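# Stand the tub lid and tray upright in the rack

## Task

Put the tub lid and the tray upright in the plastic rack, each resting on the bottom of a separate pocket and oriented as the reference image 'manual' shows; each item is scored on its own, the rack must still be upright on the table, and nothing may be left tipped over.

## Robot and tools

Robot: two Franka FR3 arms, left_arm and right_arm, each with a Robotiq 2F-140 two-finger gripper whose fingers do not fold. Bases in the scene frame: left_arm at (-0.047, +0.326, 0) m, right_arm at (+0.053, -0.445, 0) m, both turned only very slightly about z. A camera stand is fixed behind the arms. Loose objects may occasionally be nudged by the simulator.

Frames: the scene frame has its origin at table-top height midway between the nominal bases, +z up, +x out over the table, left_arm toward +y. Hand positions (end_effector_position, metres) and end_effector_quat_wxyz in results are in each arm's own base frame; fixed cameras and the table use the scene frame. end_effector_position is the point between the pads when closed; fingers point along the gripper's +z and close along its y. Fingertips extend about 33 mm past that point at gaps up to 40 mm, only 9 mm when fully open. Printed poses may be off by a few centimetres.

Row layout (used by execute_actions and move): one flat list of 20 numbers covering both arms, even if only one moves. First left_arm: 7 absolute joint angles in radians in the order waist, shoulder, upper arm roll, elbow, forearm roll, wrist pitch, wrist roll, then gripper position, force_limit, speed; then the same 10 for right_arm. Stated joint ranges: waist -2.901 to 2.901, shoulder -1.836 to 1.836, upper arm roll -2.901 to 2.901, elbow -3.077 to -0.117, forearm roll -2.876 to 2.876, wrist pitch 0.440 to 4.622, wrist roll -3.051 to 3.051. Targets more than 0.018 rad beyond a limit (and beyond the current angle) are rejected; actually crossing a limit causes a torque fault, so keep about 0.05 rad inside.

Gripper numbers, each in [-1, 1]: position +1 = fully open (140 mm), about -0.8 = pads touching, -1 = close until blocked. force_limit sets squeeze (roughly 14 N at -1 up to 58 N at +1 for slow closes); speed sets finger rate (about 30 mm/s at -1, 140 at 0, 250 at +1). Faster closes squeeze much harder. Both default to +1. To keep a gripper unchanged, resend its last three numbers exactly. A grip succeeded when object_status = 2 (0 moving, 1 blocked while opening, 2 blocked while closing, 3 reached target or pads met). position_measured is in counts: 3 open, ~75 = 100 mm, 139 = 60 mm, 200 = 20 mm, 230 pads met.

execute_actions(actions, cameras): actions is a list of actions; each action is a table of up to 15 rows, one per 1/30 s step; a short table repeats its last row. Each action lasts 0.5 s. Images are returned only for an empty actions list or when cameras names them.

move(target, speed, blend, blocking, cameras): target is one 20-number row or a list of up to 15 rows (absolute joint goals, same layout). All joints interpolate together, so grippers follow curves and nothing avoids obstacles. speed is the top rate in rad/s (0.01 to 5.26, default 0.5) of the joint with farthest to travel, one number or one per target. blend (rad) rounds corners between listed targets; 0 stops at each. Gripper values of a later target are applied once the arms settle there. blocking=false returns after about 0.5 s while the motion continues; a new move replaces the old one. Result adds a 'move:' line: done, off_target (resting more than 0.01 rad from goal), moving, held, or fault, plus limits=held if steps were withheld.

wait(seconds 0 to 10): let time pass holding last commands. stop: brake a running move (fingers continue). zoom_image(camera, region [x0,y0,x1,y1] pixels, at most 504x504) enlarges part of the latest image. show_instructions shows the reference picture. clear_fault(arm) clears a reported torque or force fault. read_manual gives licence text. finished_scene(scene) ends the scene irreversibly; the goal must hold afterwards without the robot.

Cameras (896x504): cam_head_left, cam_head_right, cam_high, cam_low, cam_left_wrist, cam_right_wrist. Calibration was given per camera; fixed ones may have shifted slightly.

Result lines: Joint positions and Joint velocities (rad, rad/s, per arm, joint order above); Joint targets (what joints are currently driven to; resend to hold still); Tool commands; Joint torques and External joint torques (positive toward larger angle; include friction and held weight); Flange force along gripper x y z; 'joint sent to its limit'; 'joint command not followed' (clearance check altered targets); MOTOR HOT and OVER-TEMPERATURE FAULT.

Avoid: contact torque over limits (35, 35, 32, 30, 12, 12, 12 N m) or 40 N external force per arm (held weight counts) — either stops the arm until clear_fault; overspeeding joints; squeezing a part that still rests on something; hard hits, slams, drops, or releasing moving parts; the two arms touching or one gripper closing on the other's fingers; anything leaving the table; stretched or strained poses that overheat motors. Per step, joint targets may lead measured angles only by a limited amount, and gripper speed is capped at 2 m/s. Thinking time lets the scene run on.

Each tool is called after ">>>" as a command line: name --argument value for each argument, lists and objects as JSON in quotes; but a table of rows of numbers goes row by row, as --pt "numbers of a row", without its own name.

Reference images:

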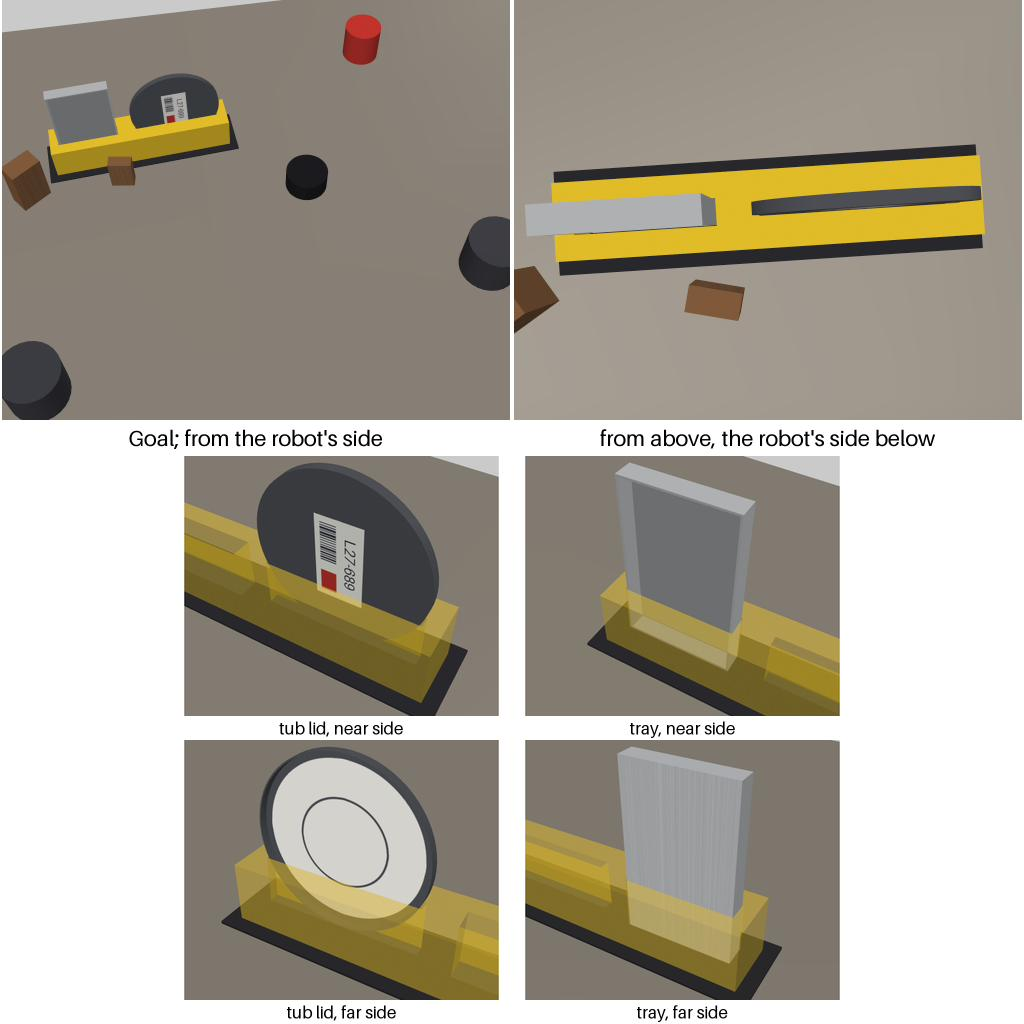

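## Session

>>> execute_actions --actions '[]'

Scene clock: 0.00 s.
left_arm: end_effector_position=(+0.7309, +0.0853, +0.3995) position_measured=3 object_status=3 end_effector_quat_wxyz=(+0.658, -0.646, +0.218, -0.318) | right_arm: end_effector_position=(+0.5714, +0.0821, +0.3720) position_measured=3 object_status=3 end_effector_quat_wxyz=(-0.008, +0.944, -0.301, +0.131)
Joint positions: left_arm=[-0.102 0.156 -0.122 -2.136 2.022 1.915 -2.511] | right_arm=[0.174 -0.183 0.02 -1.964 -0.12 2.016 -0.72]
Joint velocities: within noise
Joint torques (N m): no reading
External joint torques (N m): no reading
Flange force (N): no reading
Joint targets: left_arm=[-0.102 0.156 -0.122 -2.136 2.022 1.915 -2.511] | right_arm=[0.174 -0.183 0.020 -1.964 -0.120 2.016 -0.720]
Tool commands: left_gripper/position=+1.0 left_gripper/force_limit=+1.0 left_gripper/speed=+1.0 right_gripper/position=+1.0 right_gripper/force_limit=+1.0 right_gripper/speed=+1.0

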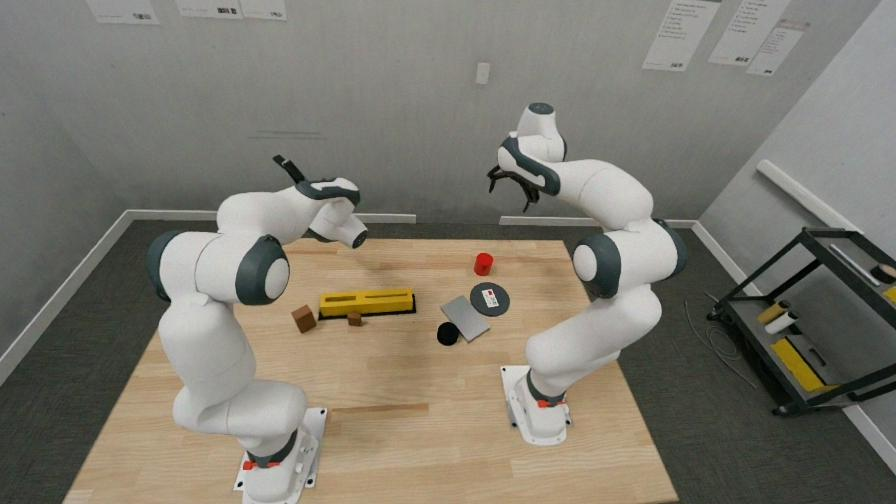

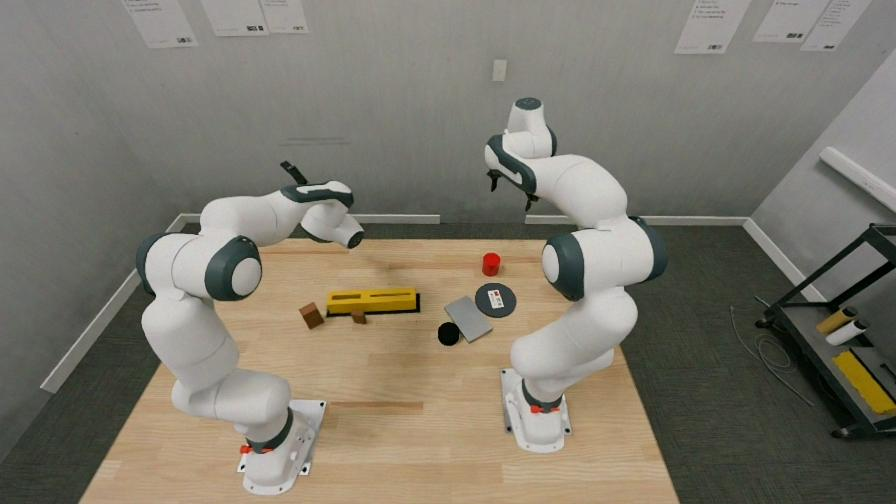

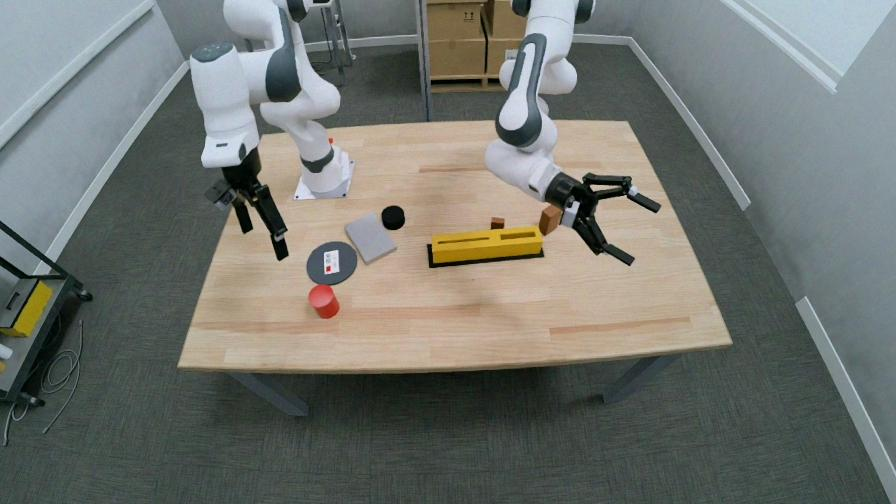

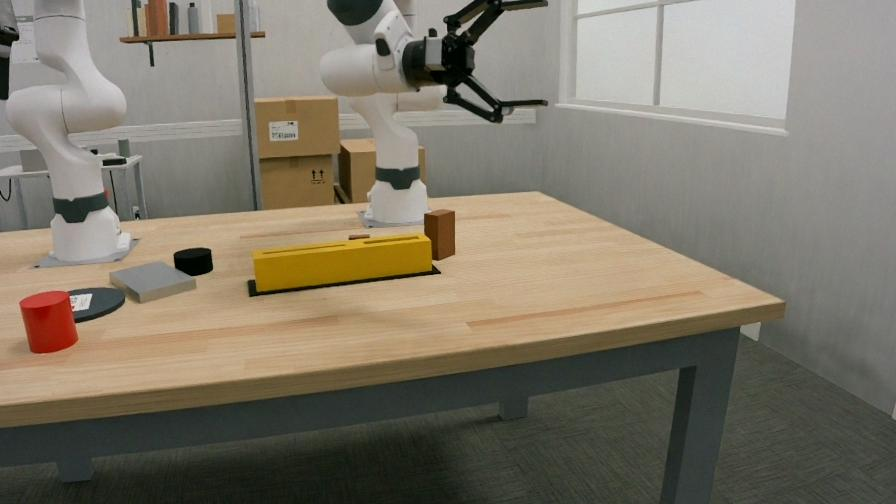

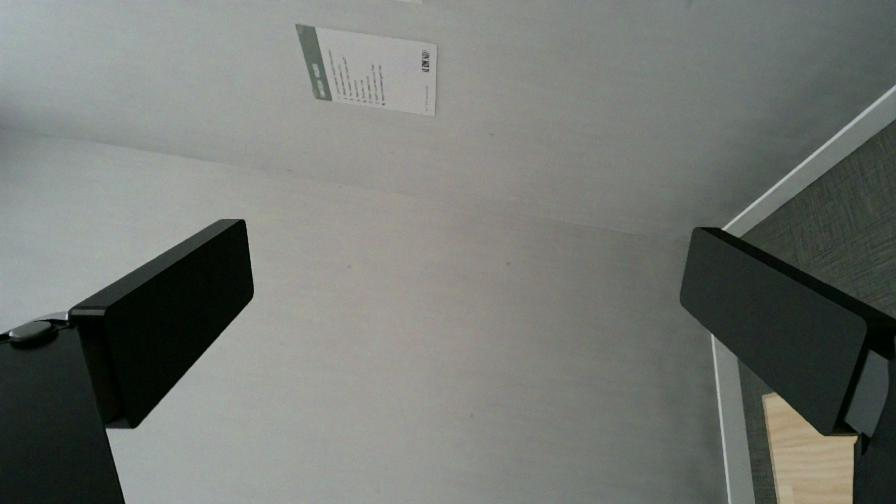

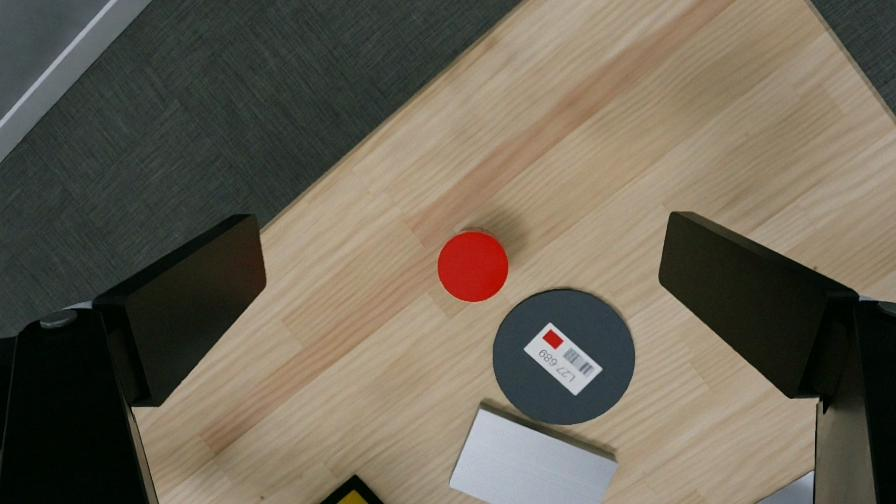

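>>> move --target '[-0.102,0.156,-0.122,-2.136,2.022,1.915,-2.511,1,1,1,0.218,-0.295,0,-2.674,0,2.379,0.9,-0.285,0,0]' --speed 1 --cameras '["all"]'

>>> zoom_image --camera "cam_low" --region '[0, 180, 460, 380]'

>>> zoom_image --camera "cam_high" --region '[260, 150, 560, 330]'

Scene clock: 208.20 s.
left_arm: end_effector_position=(+0.7309, +0.0853, +0.3995) position_measured=3 object_status=3 end_effector_quat_wxyz=(+0.658, -0.646, +0.218, -0.318) | right_arm: end_effector_position=(+0.3902, +0.0857, +0.1195) position_measured=165 object_status=3 end_effector_quat_wxyz=(-0.002, -0.434, +0.901, -0.001)
Joint positions: left_arm=[-0.102 0.156 -0.122 -2.136 2.022 1.915 -2.511] | right_arm=[0.216 -0.293 0.002 -2.673 -0.004 2.377 0.893]
Joint velocities: left_arm=[within noise] | right_arm=[0.001 0 0 0.001 0 0 0.007]
Joint torques (N m): left_arm=[0.43 -35.25 0.12 23.89 0.76 -1.96 -0.12] | right_arm=[-0.34 -20.15 -0.07 20.73 0.94 2.61 0.32]
External joint torques (N m): left_arm=[0.36 1.44 0.51 0.29 0.04 0.07 -0.03] | right_arm=[-0.46 -0.9 0.06 -1.08 0.41 0.11 0.32]
Flange force (N): left_arm=[3.2 2.8 3.4] | right_arm=[4.4 4.2 -0.5]
Joint targets: left_arm=[-0.102 0.156 -0.122 -2.136 2.022 1.915 -2.511] | right_arm=[0.218 -0.295 0.000 -2.674 0.000 2.379 0.900]
move: done
camera_calibration:
cam_right_wrist: T_world_to_cam=[[-0.78188, 0.623383, 0.0075599, 0.256718], [0.590255, 0.736317, 0.330811, -0.328], [0.200656, 0.263117, -0.943667, 0.153684], [0, 0, 0, 1]] pos_world=[0.363488, 0.0410412, 0.251592]

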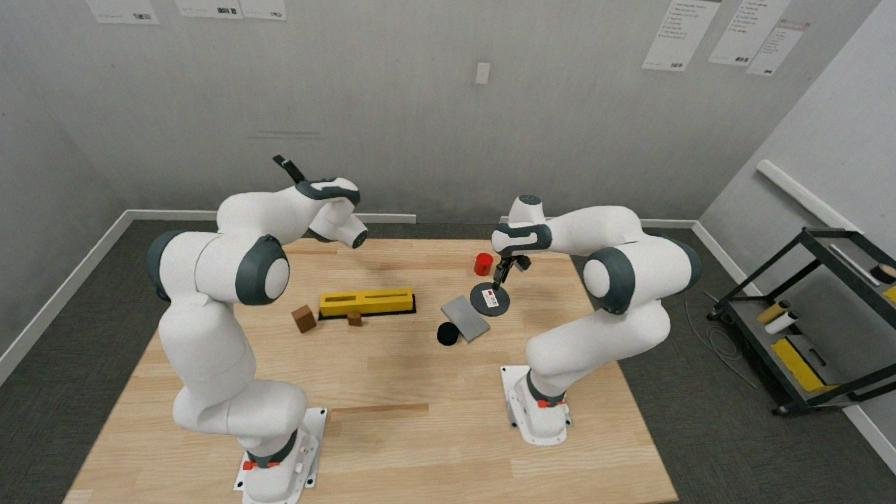

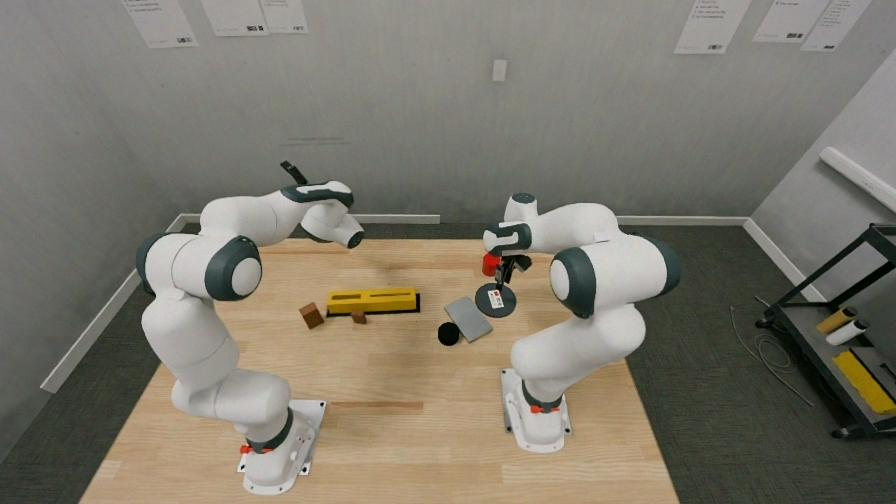

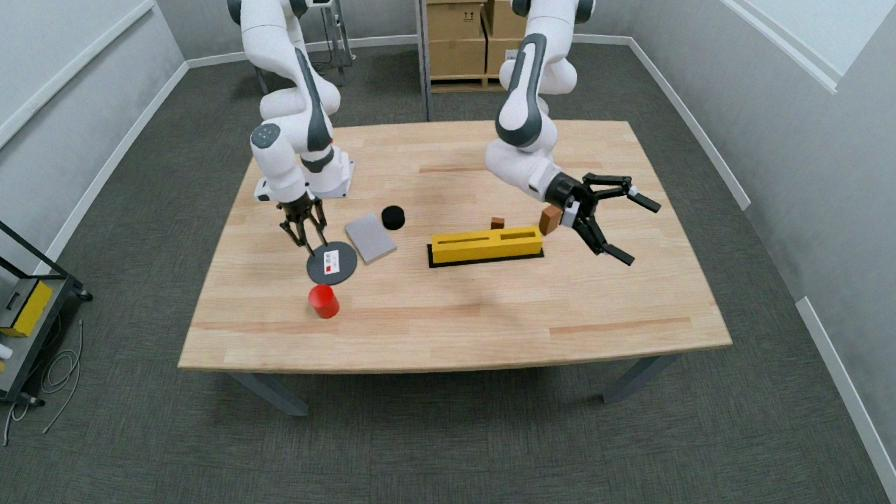

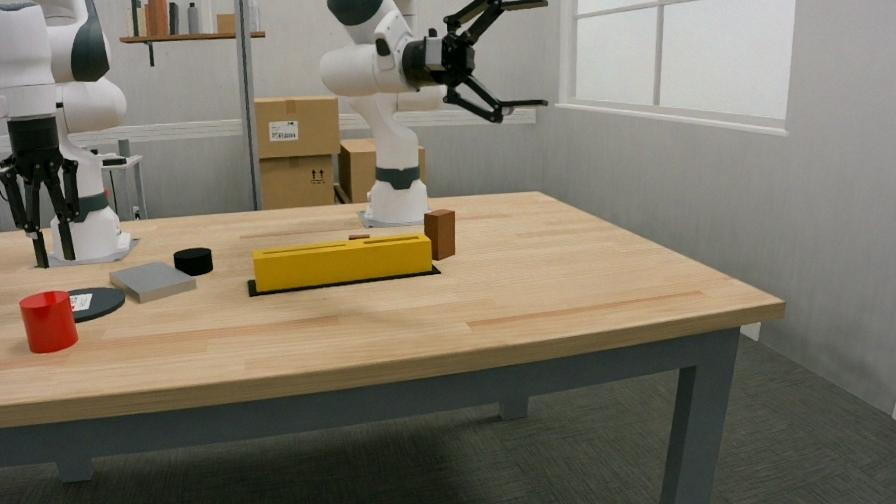

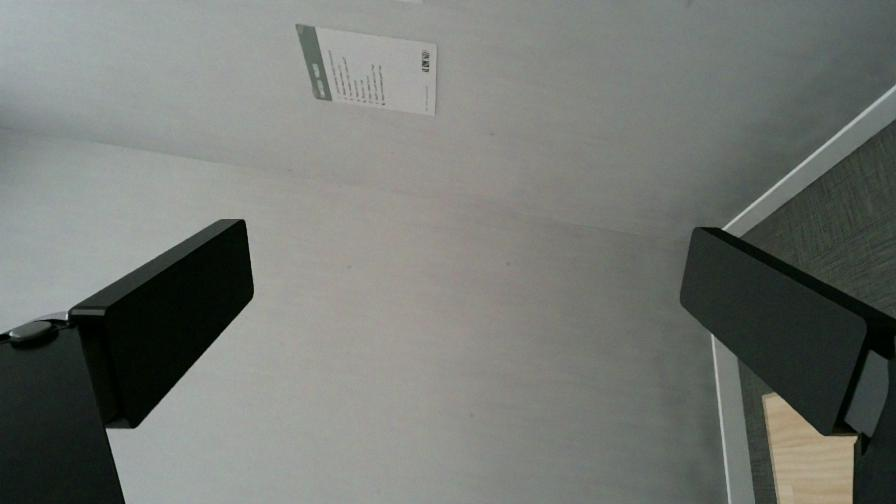

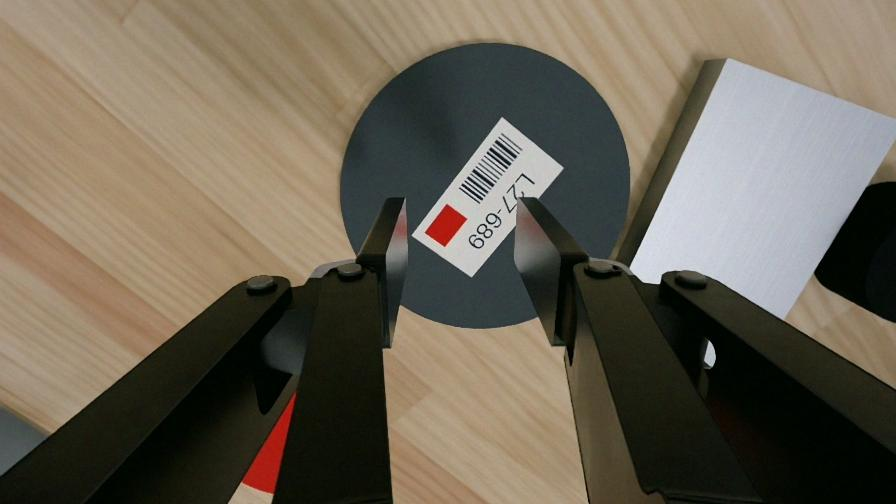

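Scaled by 1.096 from the camera's 896x504 image, which has a finer 1280x720 frame.

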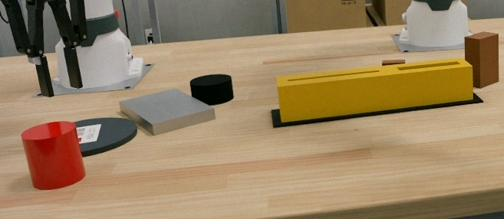

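Scaled by 1.680 from the camera's 896x504 image, which has a finer 1280x720 frame.

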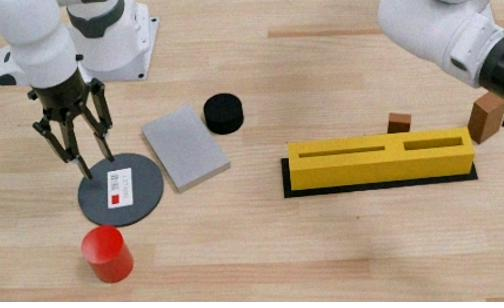

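>>> move --pt "-0.102 0.156 -0.122 -2.136 2.022 1.915 -2.511 1 1 1 0.236 -0.1595 0 -2.7524 0 2.593 0.9 -0.285 0 0" --pt "-0.102 0.156 -0.122 -2.136 2.022 1.915 -2.511 1 1 1 0.236 -0.135 0 -2.755 0 2.620 0.9 -0.285 0 0" --speed '[0.5,0.1]'

>>> move --target '[-0.102,0.156,-0.122,-2.136,2.022,1.915,-2.511,1,1,1,0.236,-0.123,0,-2.756,0,2.633,0.9,-0.285,0,0]' --speed 0.1 --cameras '["cam_right_wrist","cam_low"]'

Scene clock: 228.50 s.
left_arm: end_effector_position=(+0.7309, +0.0853, +0.3995) position_measured=3 object_status=3 end_effector_quat_wxyz=(+0.658, -0.646, +0.218, -0.318) | right_arm: end_effector_position=(+0.3798, +0.0909, +0.0481) position_measured=165 object_status=3 end_effector_quat_wxyz=(+0.000, -0.442, +0.897, -0.001)
Joint positions: left_arm=[-0.102 0.156 -0.122 -2.136 2.022 1.915 -2.511] | right_arm=[0.234 -0.138 0.002 -2.754 -0.004 2.617 0.895]
Joint velocities: left_arm=[within noise] | right_arm=[0 0 -0.002 0.001 0.001 0.005 0]
Joint torques (N m): left_arm=[0.43 -35.23 0.12 23.85 0.76 -1.94 -0.1] | right_arm=[-0.34 -21.03 0.09 17.65 0.78 2.55 0.39]
External joint torques (N m): left_arm=[0.27 1.62 0.44 0.13 0.04 0.12 0] | right_arm=[-0.39 0.43 0.16 -0.84 0.4 0.06 0.39]
Flange force (N): left_arm=[3.2 3.0 3.2] | right_arm=[0.6 1.6 1.8]
Joint targets: left_arm=[-0.102 0.156 -0.122 -2.136 2.022 1.915 -2.511] | right_arm=[0.236 -0.135 0.000 -2.755 0.000 2.620 0.900]
move: done

Scene clock: 229.30 s.
left_arm: end_effector_position=(+0.7309, +0.0853, +0.3995) position_measured=3 object_status=3 end_effector_quat_wxyz=(+0.658, -0.646, +0.218, -0.318) | right_arm: end_effector_position=(+0.3800, +0.0910, +0.0443) position_measured=165 object_status=3 end_effector_quat_wxyz=(+0.000, -0.442, +0.897, -0.001)
Joint positions: left_arm=[-0.102 0.156 -0.122 -2.136 2.022 1.915 -2.511] | right_arm=[0.234 -0.126 0.002 -2.755 -0.004 2.63 0.895]
Joint velocities: left_arm=[within noise] | right_arm=[0 -0.002 -0.001 0 0 0.004 0]
Joint torques (N m): left_arm=[0.39 -35.21 0.11 23.83 0.76 -1.94 -0.11] | right_arm=[-0.34 -21.26 0.17 17.27 0.78 2.6 0.38]
External joint torques (N m): left_arm=[0.37 1.39 0.55 0.31 0.03 0.08 -0.01] | right_arm=[-0.4 0.56 0.22 -1.14 0.41 0.08 0.38]
Flange force (N): left_arm=[3.1 2.6 3.4] | right_arm=[1.1 2.0 2.3]
Joint targets: left_arm=[-0.102 0.156 -0.122 -2.136 2.022 1.915 -2.511] | right_arm=[0.236 -0.123 0.000 -2.756 0.000 2.633 0.900]
move: done
camera_calibration:
cam_right_wrist: T_world_to_cam=[[-0.792126, 0.610331, 0.00567879, 0.25131], [0.576619, 0.745257, 0.334818, -0.296776], [0.200117, 0.268492, -0.942266, 0.082936], [0, 0, 0, 1]] pos_world=[0.353599, 0.0455244, 0.176087]
Images, in order (width x height): cam_low 896x504, cam_right_wrist 896x504.

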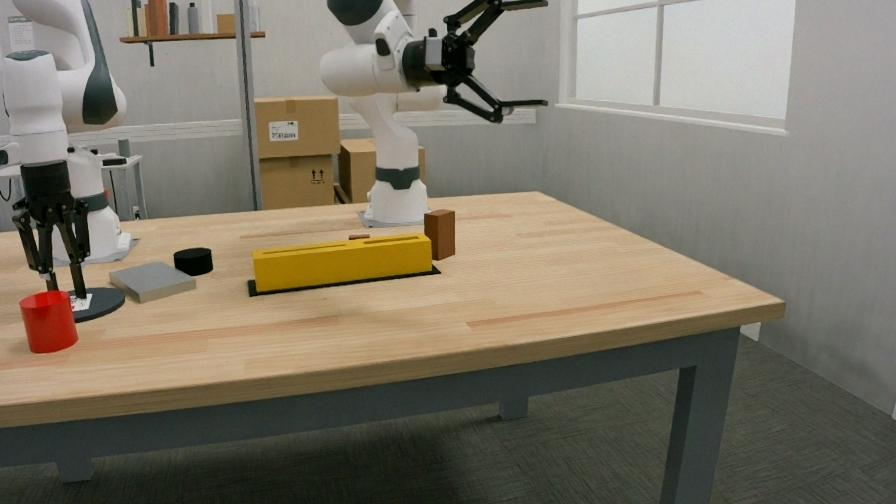

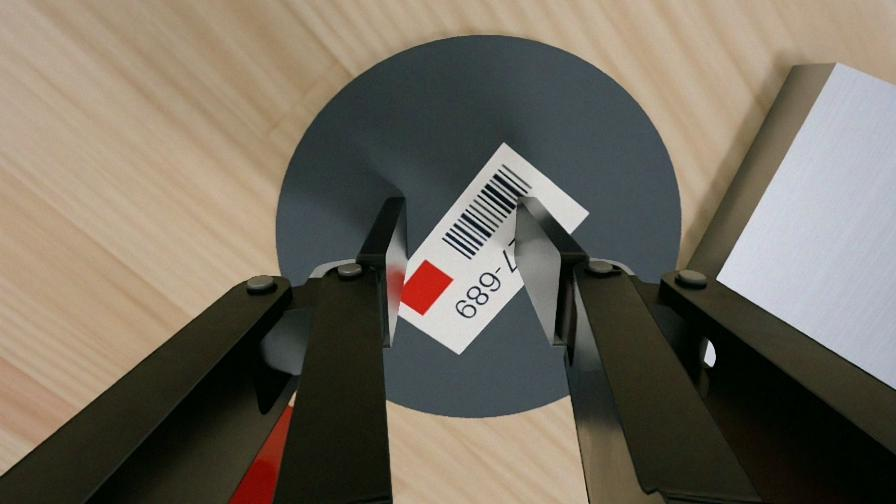

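>>> execute_actions --actions '[[[-0.102,0.156,-0.122,-2.136,2.022,1.915,-2.511,1,1,1,0.236,-0.117,0,-2.757,0,2.640,0.9,-0.285,0,0]],[[-0.102,0.156,-0.122,-2.136,2.022,1.915,-2.511,1,1,1,0.236,-0.111,0,-2.757,0,2.646,0.9,-0.285,0,0]],[[-0.102,0.156,-0.122,-2.136,2.022,1.915,-2.511,1,1,1,0.236,-0.105,0,-2.758,0,2.653,0.9,-0.285,0,0]],[[-0.102,0.156,-0.122,-2.136,2.022,1.915,-2.511,1,1,1,0.236,-0.100,0,-2.7585,0,2.659,0.9,-0.285,0,0]]]'

Scene clock: 240.53 s.
left_arm: end_effector_position=(+0.7309, +0.0853, +0.3995) position_measured=3 object_status=3 end_effector_quat_wxyz=(+0.658, -0.646, +0.218, -0.318) | right_arm: end_effector_position=(+0.3832, +0.0918, +0.0439) position_measured=165 object_status=3 end_effector_quat_wxyz=(+0.004, -0.442, +0.897, -0.002)
Joint positions: left_arm=[-0.102 0.156 -0.122 -2.136 2.022 1.915 -2.511] | right_arm=[0.234 -0.121 0.002 -2.753 -0.004 2.642 0.895]
Joint torques (N m): left_arm=[0.41 -35.2 0.13 23.86 0.76 -1.97 -0.06] | right_arm=[-0.81 -21.98 0.42 17.41 0.43 2.37 0.11]
External joint torques (N m): left_arm=[0.43 1.43 0.61 0.3 0.03 0.06 0.03] | right_arm=[-0.88 -0.08 0.45 -0.87 0.05 -0.15 0.11]
External joint torques at the end of the 1st action: left_arm=[0.25 1.58 0.41 0.26 0.06 0.11 0.01] | right_arm=[-0.5 2.16 0.06 -1.65 0.4 0.27 0.32]
External joint torques at the end of the 2nd action: left_arm=[0.24 1.5 0.43 0.24 0.04 0.09 0.01] | right_arm=[-0.33 4.96 0.17 -2.51 0.4 0.79 0.33]
External joint torques at the end of the 3rd action: left_arm=[0.27 1.46 0.45 0.3 0.05 0.1 -0.01] | right_arm=[-0.59 7.82 0.08 -3.62 0.42 1.45 0.31]
External joint torques when the fault began: right_arm=[-0.69 7.94 0.32 -3.46 0.22 1.47 0.28]
Flange force (N): left_arm=[3.2 2.6 3.5] | right_arm=[2.3 1.7 -0.5]
Flange force at the end of the 1st action (N): left_arm=[3.5 3.0 3.4] | right_arm=[-0.6 0.0 8.0]
Flange force at the end of the 2nd action (N): left_arm=[3.3 2.8 3.2] | right_arm=[-4.3 -2.5 18.6]
Flange force at the end of the 3rd action (N): left_arm=[3.3 2.8 3.3] | right_arm=[-6.9 -5.2 29.9]
Flange force when the fault began (N): right_arm=[-7.6 -5.6 30.2]
Joint targets: left_arm=[-0.102 0.156 -0.122 -2.136 2.022 1.915 -2.511] | right_arm=[0.234 -0.120 0.002 -2.753 -0.004 2.642 0.895]
Tool commands: left_gripper/position=+1.0 left_gripper/force_limit=+1.0 left_gripper/speed=+1.0 right_gripper/position=-0.286275 right_gripper/force_limit=+0.003922 right_gripper/speed=+0.003922
FORCE FAULT: contact force on the right arm reached its limit, and that arm stopped. The contact can be on any part of that arm, not only on its tool. That arm is still stopped at the end of this call. While its stop runs, that arm takes no new command, but execute_actions still moves its gripper.
CLEAR FAULT: the right arm stays stopped (Reflex) until you call clear_fault(arm="right_arm").

>>> clear_fault --arm "right_arm"

>>> move --pt "-0.102 0.156 -0.122 -2.136 2.022 1.915 -2.511 1 1 1 0.236 -0.113 0 -2.757 0 2.644 0.9 -0.285 0 0" --pt "-0.102 0.156 -0.122 -2.136 2.022 1.915 -2.511 1 1 1 0.036 -0.113 0 -2.757 0 2.644 0.6 -0.285 0 0" --speed 0.2 --cameras '["cam_right_wrist"]'

Scene clock: 245.50 s.
left_arm: end_effector_position=(+0.7309, +0.0853, +0.3995) position_measured=3 object_status=3 end_effector_quat_wxyz=(+0.658, -0.646, +0.218, -0.318) | right_arm: end_effector_position=(+0.3832, +0.0918, +0.0439) position_measured=165 object_status=3 end_effector_quat_wxyz=(+0.004, -0.442, +0.897, -0.002)
Joint positions: left_arm=[-0.102 0.156 -0.122 -2.136 2.022 1.915 -2.511] | right_arm=[0.234 -0.121 0.002 -2.753 -0.004 2.642 0.895]
Joint torques (N m): left_arm=[0.42 -35.2 0.08 23.86 0.76 -1.95 -0.14] | right_arm=[-0.77 -22.03 0.54 17.53 0.43 2.39 0.07]
External joint torques (N m): left_arm=[0.17 1.46 0.31 0.27 0.05 0.11 -0.04] | right_arm=[-0.84 -0.1 0.57 -0.81 0.05 -0.15 0.07]
Flange force (N): left_arm=[3.3 2.8 3.1] | right_arm=[2.1 1.7 -0.6]
Joint targets: left_arm=[-0.102 0.156 -0.122 -2.136 2.022 1.915 -2.511] | right_arm=[0.234 -0.121 0.002 -2.753 -0.004 2.642 0.895]
Tool commands: left_gripper/position=+1.0 left_gripper/force_limit=+1.0 left_gripper/speed=+1.0 right_gripper/position=-0.286275 right_gripper/force_limit=+0.003922 right_gripper/speed=+0.003922
FORCE FAULT, CONTINUED: the right arm's stop, for the force fault that an earlier result reported, is over. The call counts as one of the actions that you can send in this scene. That arm's target is now where it stood when the stop ended, not its last command. That arm accepts commands again.
CLEAR FAULT: your call cleared the right arm's force fault. If the contact force or a joint's load stays at its limit, that arm stops again.

Scene clock: 248.80 s.
left_arm: end_effector_position=(+0.7309, +0.0853, +0.3995) position_measured=3 object_status=3 end_effector_quat_wxyz=(+0.658, -0.646, +0.218, -0.318) | right_arm: end_effector_position=(+0.3945, +0.0157, +0.0438) position_measured=165 object_status=3 end_effector_quat_wxyz=(+0.005, -0.482, +0.876, -0.003)
Joint positions: left_arm=[-0.102 0.156 -0.122 -2.136 2.022 1.915 -2.511] | right_arm=[0.039 -0.12 0.002 -2.753 -0.003 2.645 0.609]
Joint velocities: left_arm=[within noise] | right_arm=[-0.001 0 0 0 0 0.001 -0.005]
Joint torques (N m): left_arm=[0.39 -35.17 0.17 23.84 0.76 -1.94 -0.11] | right_arm=[-1.96 -19.08 -0.35 15.25 0.43 2.12 -0.19]
External joint torques (N m): left_arm=[0.24 1.6 0.5 0.19 0.04 0.11 -0.01] | right_arm=[-2.06 2.92 -0.35 -3.1 0.06 -0.45 -0.19]
Flange force (N): left_arm=[3.3 3.0 3.3] | right_arm=[3.7 -0.4 8.3]
Joint targets: left_arm=[-0.102 0.156 -0.122 -2.136 2.022 1.915 -2.511] | right_arm=[0.036 -0.113 0.000 -2.757 0.000 2.644 0.600]
move: done
camera_calibration:
cam_right_wrist: T_world_to_cam=[[-0.84356, 0.537029, -0.00256453, 0.330541], [0.504197, 0.793615, 0.34053, -0.221381], [0.18491, 0.285965, -0.94023, 0.105443], [0, 0, 0, 1]] pos_world=[0.370953, -0.0319717, 0.175375]
Images, in order (width x height): cam_right_wrist 896x504.

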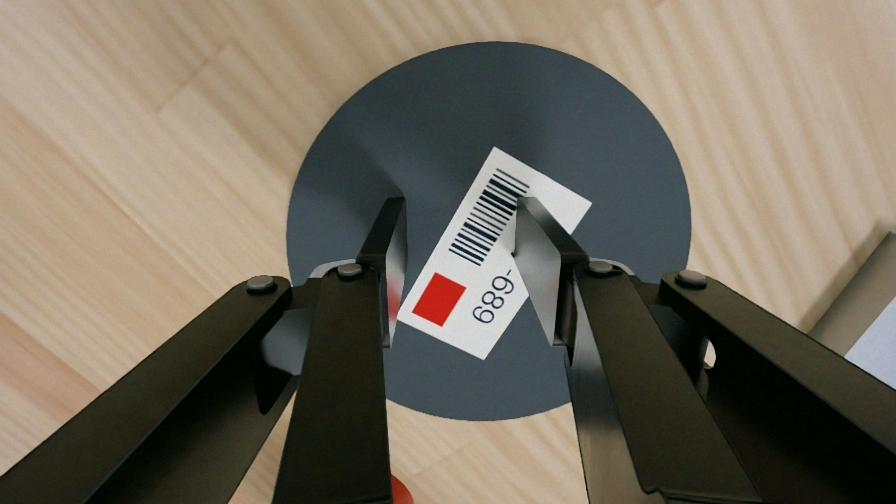

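>>> move --target '[-0.102,0.156,-0.122,-2.136,2.022,1.915,-2.511,1,1,1,-0.7,-0.113,0,-2.757,0,2.644,-0.5,-0.285,0,0]' --speed 0.4 --cameras '["cam_right_wrist","cam_head_right"]'

Scene clock: 259.97 s.
left_arm: end_effector_position=(+0.7309, +0.0853, +0.3995) position_measured=3 object_status=3 end_effector_quat_wxyz=(+0.658, -0.646, +0.218, -0.318) | right_arm: end_effector_position=(+0.3032, -0.2533, +0.0440) position_measured=165 object_status=3 end_effector_quat_wxyz=(+0.001, -0.632, +0.775, -0.006)
Joint positions: left_arm=[-0.102 0.156 -0.122 -2.136 2.022 1.915 -2.511] | right_arm=[-0.697 -0.12 0.001 -2.753 -0.002 2.645 -0.491]
Joint velocities: left_arm=[within noise] | right_arm=[-0.001 0.001 0.001 0 0 0 -0.006]
Joint torques (N m): left_arm=[0.4 -35.23 0.1 23.83 0.76 -1.95 -0.11] | right_arm=[-2.19 -19.28 -0.42 15.34 0.38 2.29 -0.33]
External joint torques (N m): left_arm=[0.31 1.33 0.48 0.32 0.05 0.07 -0.02] | right_arm=[-2.35 2.87 -0.48 -3.07 0.01 -0.37 -0.33]
Flange force (N): left_arm=[3.1 2.5 3.2] | right_arm=[2.8 3.6 8.4]
Joint targets: left_arm=[-0.102 0.156 -0.122 -2.136 2.022 1.915 -2.511] | right_arm=[-0.700 -0.113 0.000 -2.757 0.000 2.644 -0.500]
move: done
camera_calibration:
cam_right_wrist: T_world_to_cam=[[-0.979327, 0.202272, -0.00232314, 0.354396], [0.190289, 0.925081, 0.328657, 0.167175], [0.0686273, 0.321421, -0.944446, 0.243856], [0, 0, 0, 1]] pos_world=[0.298523, -0.304715, 0.176189]
Images, in order (width x height): cam_head_right 896x504, cam_right_wrist 896x504.

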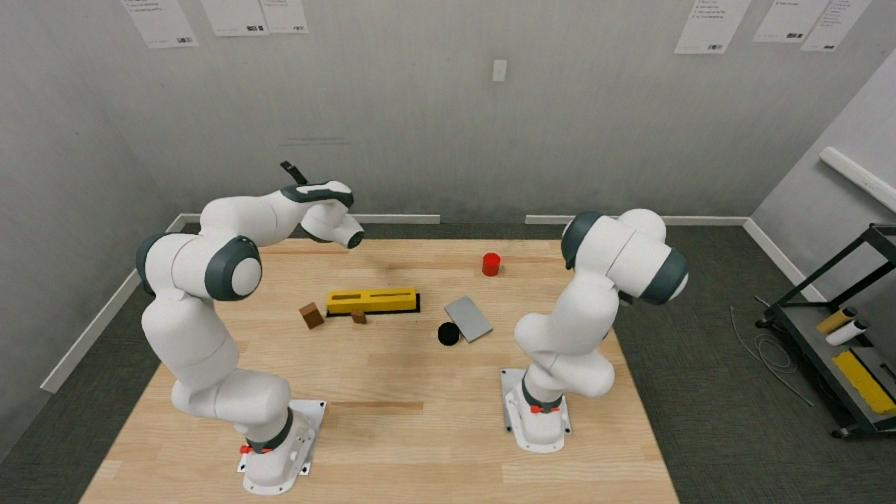

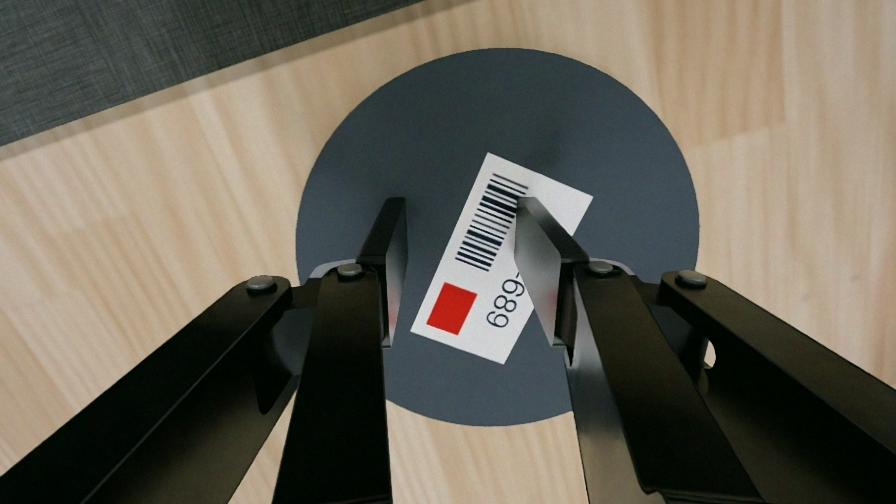

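>>> move --pt "-0.102 0.156 -0.122 -2.136 2.022 1.915 -2.511 1 1 1 -0.925 -0.113 0 -2.757 0 2.644 -0.83 -0.285 0 0" --pt "-0.102 0.156 -0.122 -2.136 2.022 1.915 -2.511 1 1 1 -0.925 -0.125 0 -2.757 0 2.633 -0.83 -0.285 0 0" --pt "-0.102 0.156 -0.122 -2.136 2.022 1.915 -2.511 1 1 1 -0.925 -0.295 0 -2.674 0 2.379 -0.83 -0.285 0 0" --speed '[0.3,0.1,0.5]' --cameras '["cam_right_wrist","cam_head_right"]'

Scene clock: 279.50 s.
left_arm: end_effector_position=(+0.7309, +0.0853, +0.3995) position_measured=3 object_status=3 end_effector_quat_wxyz=(+0.658, -0.646, +0.218, -0.318) | right_arm: end_effector_position=(+0.2418, -0.3196, +0.1198) position_measured=165 object_status=3 end_effector_quat_wxyz=(-0.001, -0.672, +0.740, -0.001)
Joint positions: left_arm=[-0.102 0.156 -0.122 -2.136 2.022 1.915 -2.511] | right_arm=[-0.923 -0.293 0.001 -2.674 -0.002 2.382 -0.825]
Joint velocities: left_arm=[within noise] | right_arm=[-0.001 0 0.001 0 -0.001 -0.003 0]
Joint torques (N m): left_arm=[0.4 -35.14 0.09 23.79 0.77 -1.94 -0.11] | right_arm=[-1.28 -19.98 0.13 21.26 0.6 2.38 -0.14]
External joint torques (N m): left_arm=[0.25 1.32 0.41 0.32 0.06 0.09 -0.01] | right_arm=[-1.33 -0.46 0.35 -0.69 0.05 -0.29 -0.14]
Flange force (N): left_arm=[3.1 2.5 3.1] | right_arm=[-1.8 3.3 -1.2]
Joint targets: left_arm=[-0.102 0.156 -0.122 -2.136 2.022 1.915 -2.511] | right_arm=[-0.925 -0.295 0.000 -2.674 0.000 2.379 -0.830]
move: done
camera_calibration:
cam_right_wrist: T_world_to_cam=[[-0.995285, 0.0966227, 0.00843341, 0.276586], [0.0939113, 0.938309, 0.332801, 0.242338], [0.024243, 0.332024, -0.942959, 0.355024], [0, 0, 0, 1]] pos_world=[0.243917, -0.371989, 0.25179]
Images, in order (width x height): cam_head_right 896x504, cam_right_wrist 896x504.

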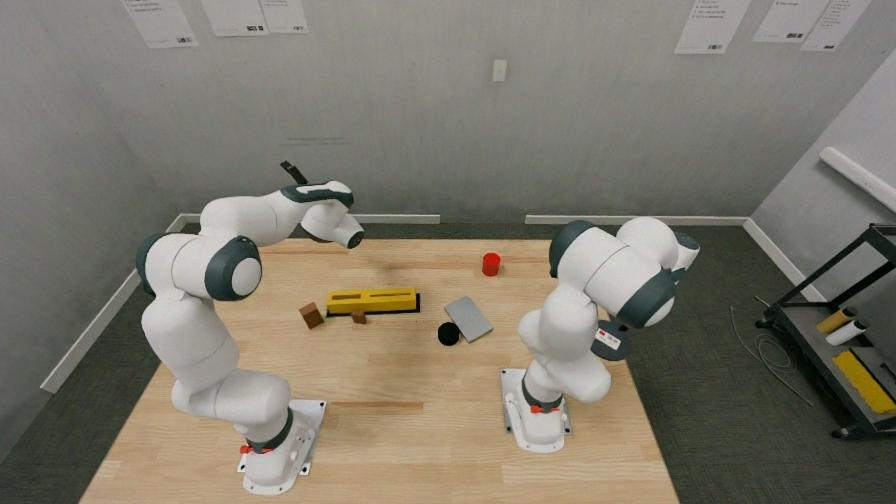

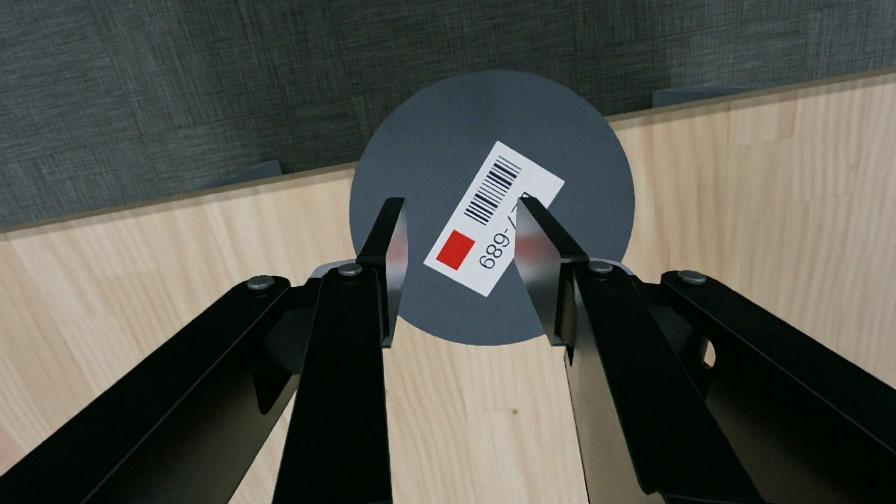

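>>> move --pt "-0.102 0.156 -0.122 -2.136 2.022 1.915 -2.511 1 1 1 -0.925 -0.6 0 -2.4 0 1.9 -0.5 -0.285 0 0" --pt "-0.102 0.156 -0.122 -2.136 2.022 1.915 -2.511 1 1 1 -1.7045 1.12 0 -0.95 0.7025 0.9125 0.4785 -0.05 0 0" --speed 0.7 --blend '[0.2,0]' --cameras '["all"]'

Scene clock: 347.97 s.
left_arm: end_effector_position=(+0.7309, +0.0853, +0.3995) position_measured=3 object_status=3 end_effector_quat_wxyz=(+0.658, -0.646, +0.218, -0.318) | right_arm: end_effector_position=(+0.1303, -0.4973, +0.1380) position_measured=135 object_status=3 end_effector_quat_wxyz=(+0.250, +0.211, +0.759, +0.564)
Joint positions: left_arm=[-0.102 0.156 -0.122 -2.136 2.022 1.915 -2.511] | right_arm=[-1.706 1.121 -0.002 -0.951 0.699 0.915 0.473]
Joint torques (N m): left_arm=[0.38 -35.18 0.1 23.87 0.77 -1.95 -0.11] | right_arm=[-0.51 -55.48 3.23 20.91 2.92 -1.76 0.34]
External joint torques (N m): left_arm=[0.35 1.76 0.53 0.12 0.04 0.1 -0.02] | right_arm=[-0.6 0.78 0.51 -0.28 0.38 -0.29 0.25]
Flange force (N): left_arm=[3.3 3.3 3.5] | right_arm=[0.0 0.0 0.0]
Joint targets: left_arm=[-0.102 0.156 -0.122 -2.136 2.022 1.915 -2.511] | right_arm=[-1.704 1.120 0.000 -0.950 0.703 0.913 0.478]
move: done
camera_calibration:
cam_right_wrist: T_world_to_cam=[[0.0347911, 0.269023, 0.962505, 0.00256464], [0.533821, -0.819191, 0.209671, -0.500937], [0.844881, 0.506511, -0.172111, 0.307242], [0, 0, 0, 1]] pos_world=[0.0077384, -0.566674, 0.155443]

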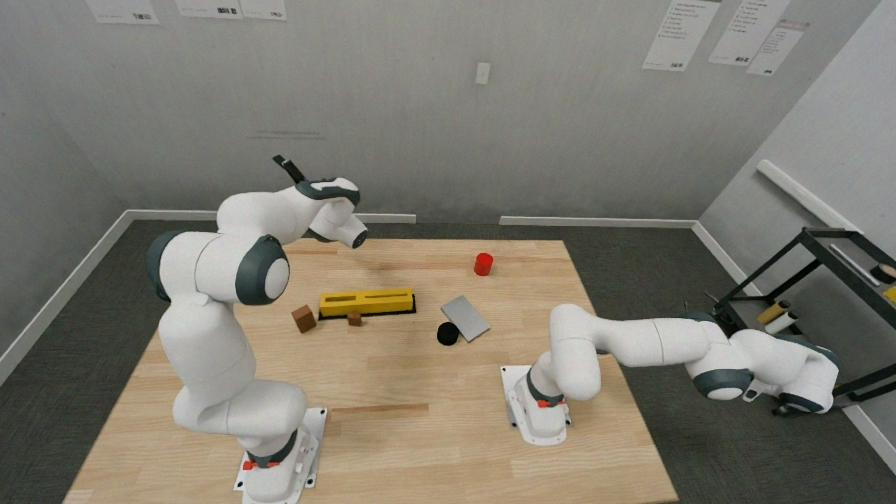

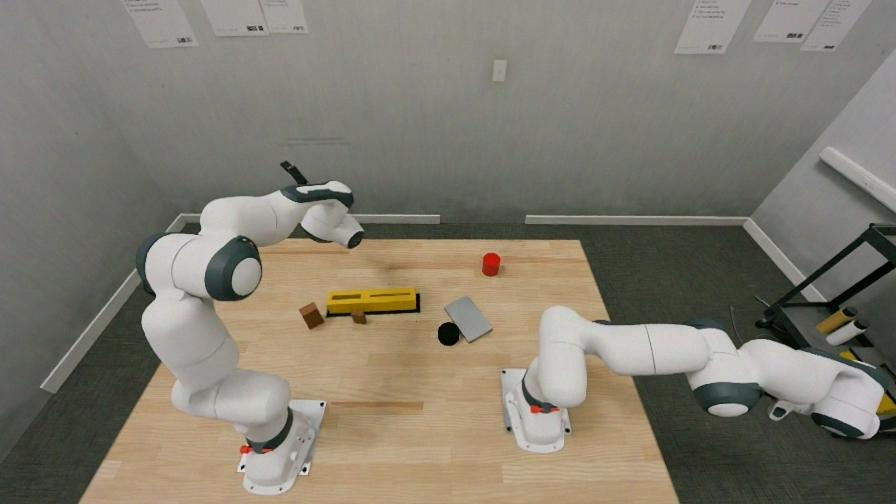

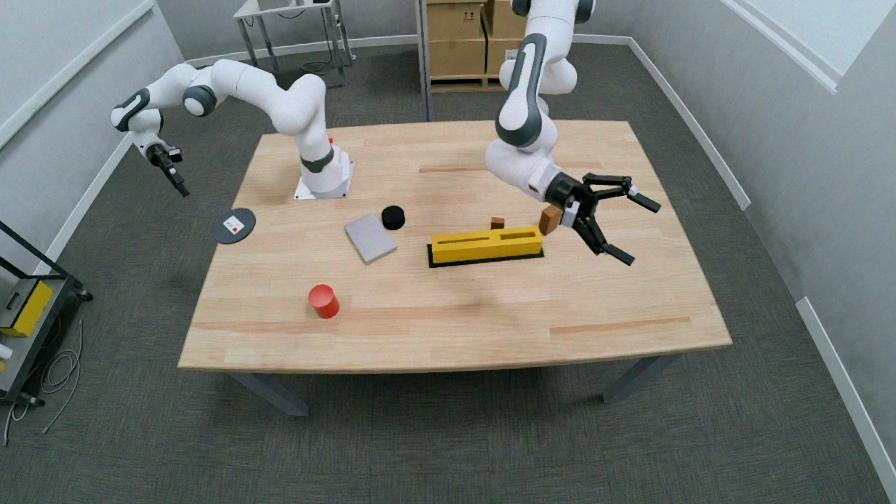

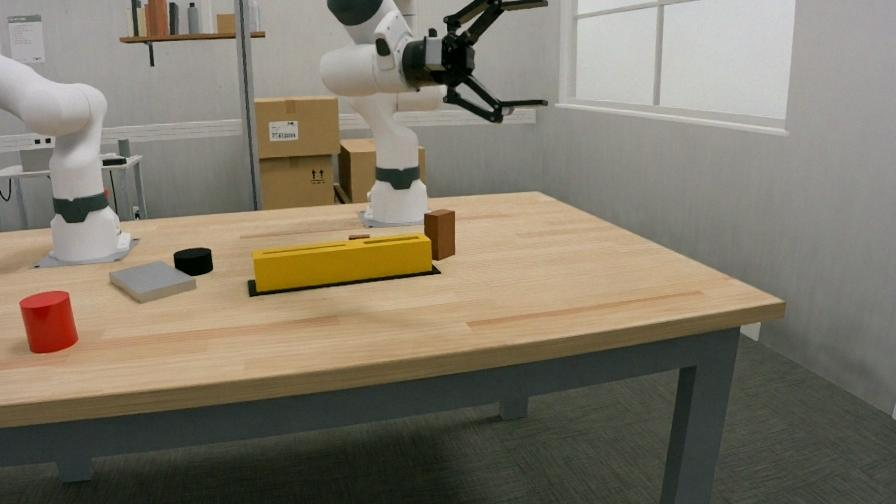

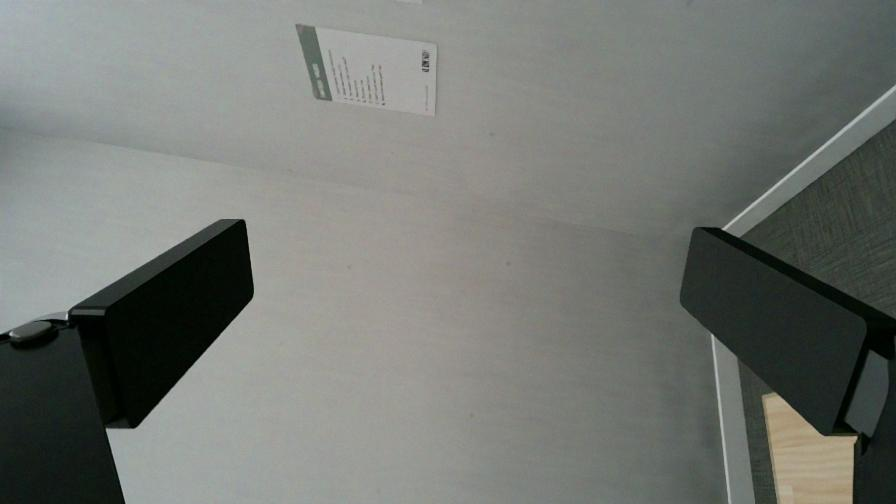

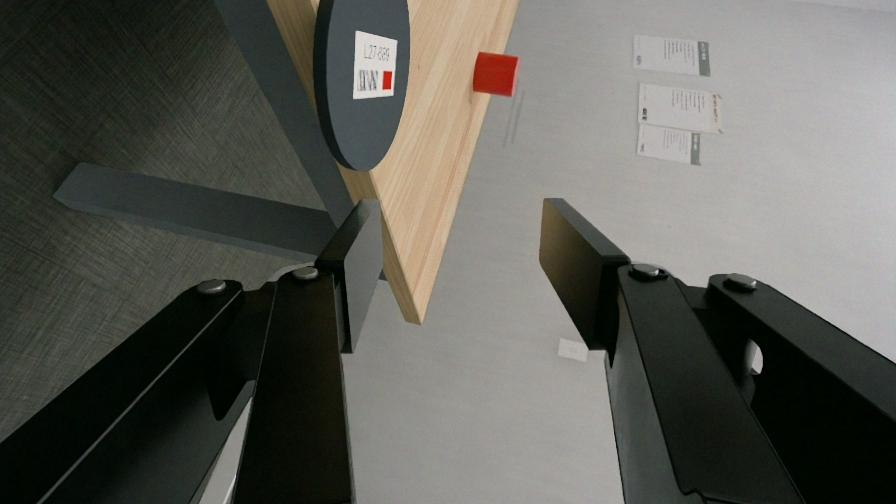

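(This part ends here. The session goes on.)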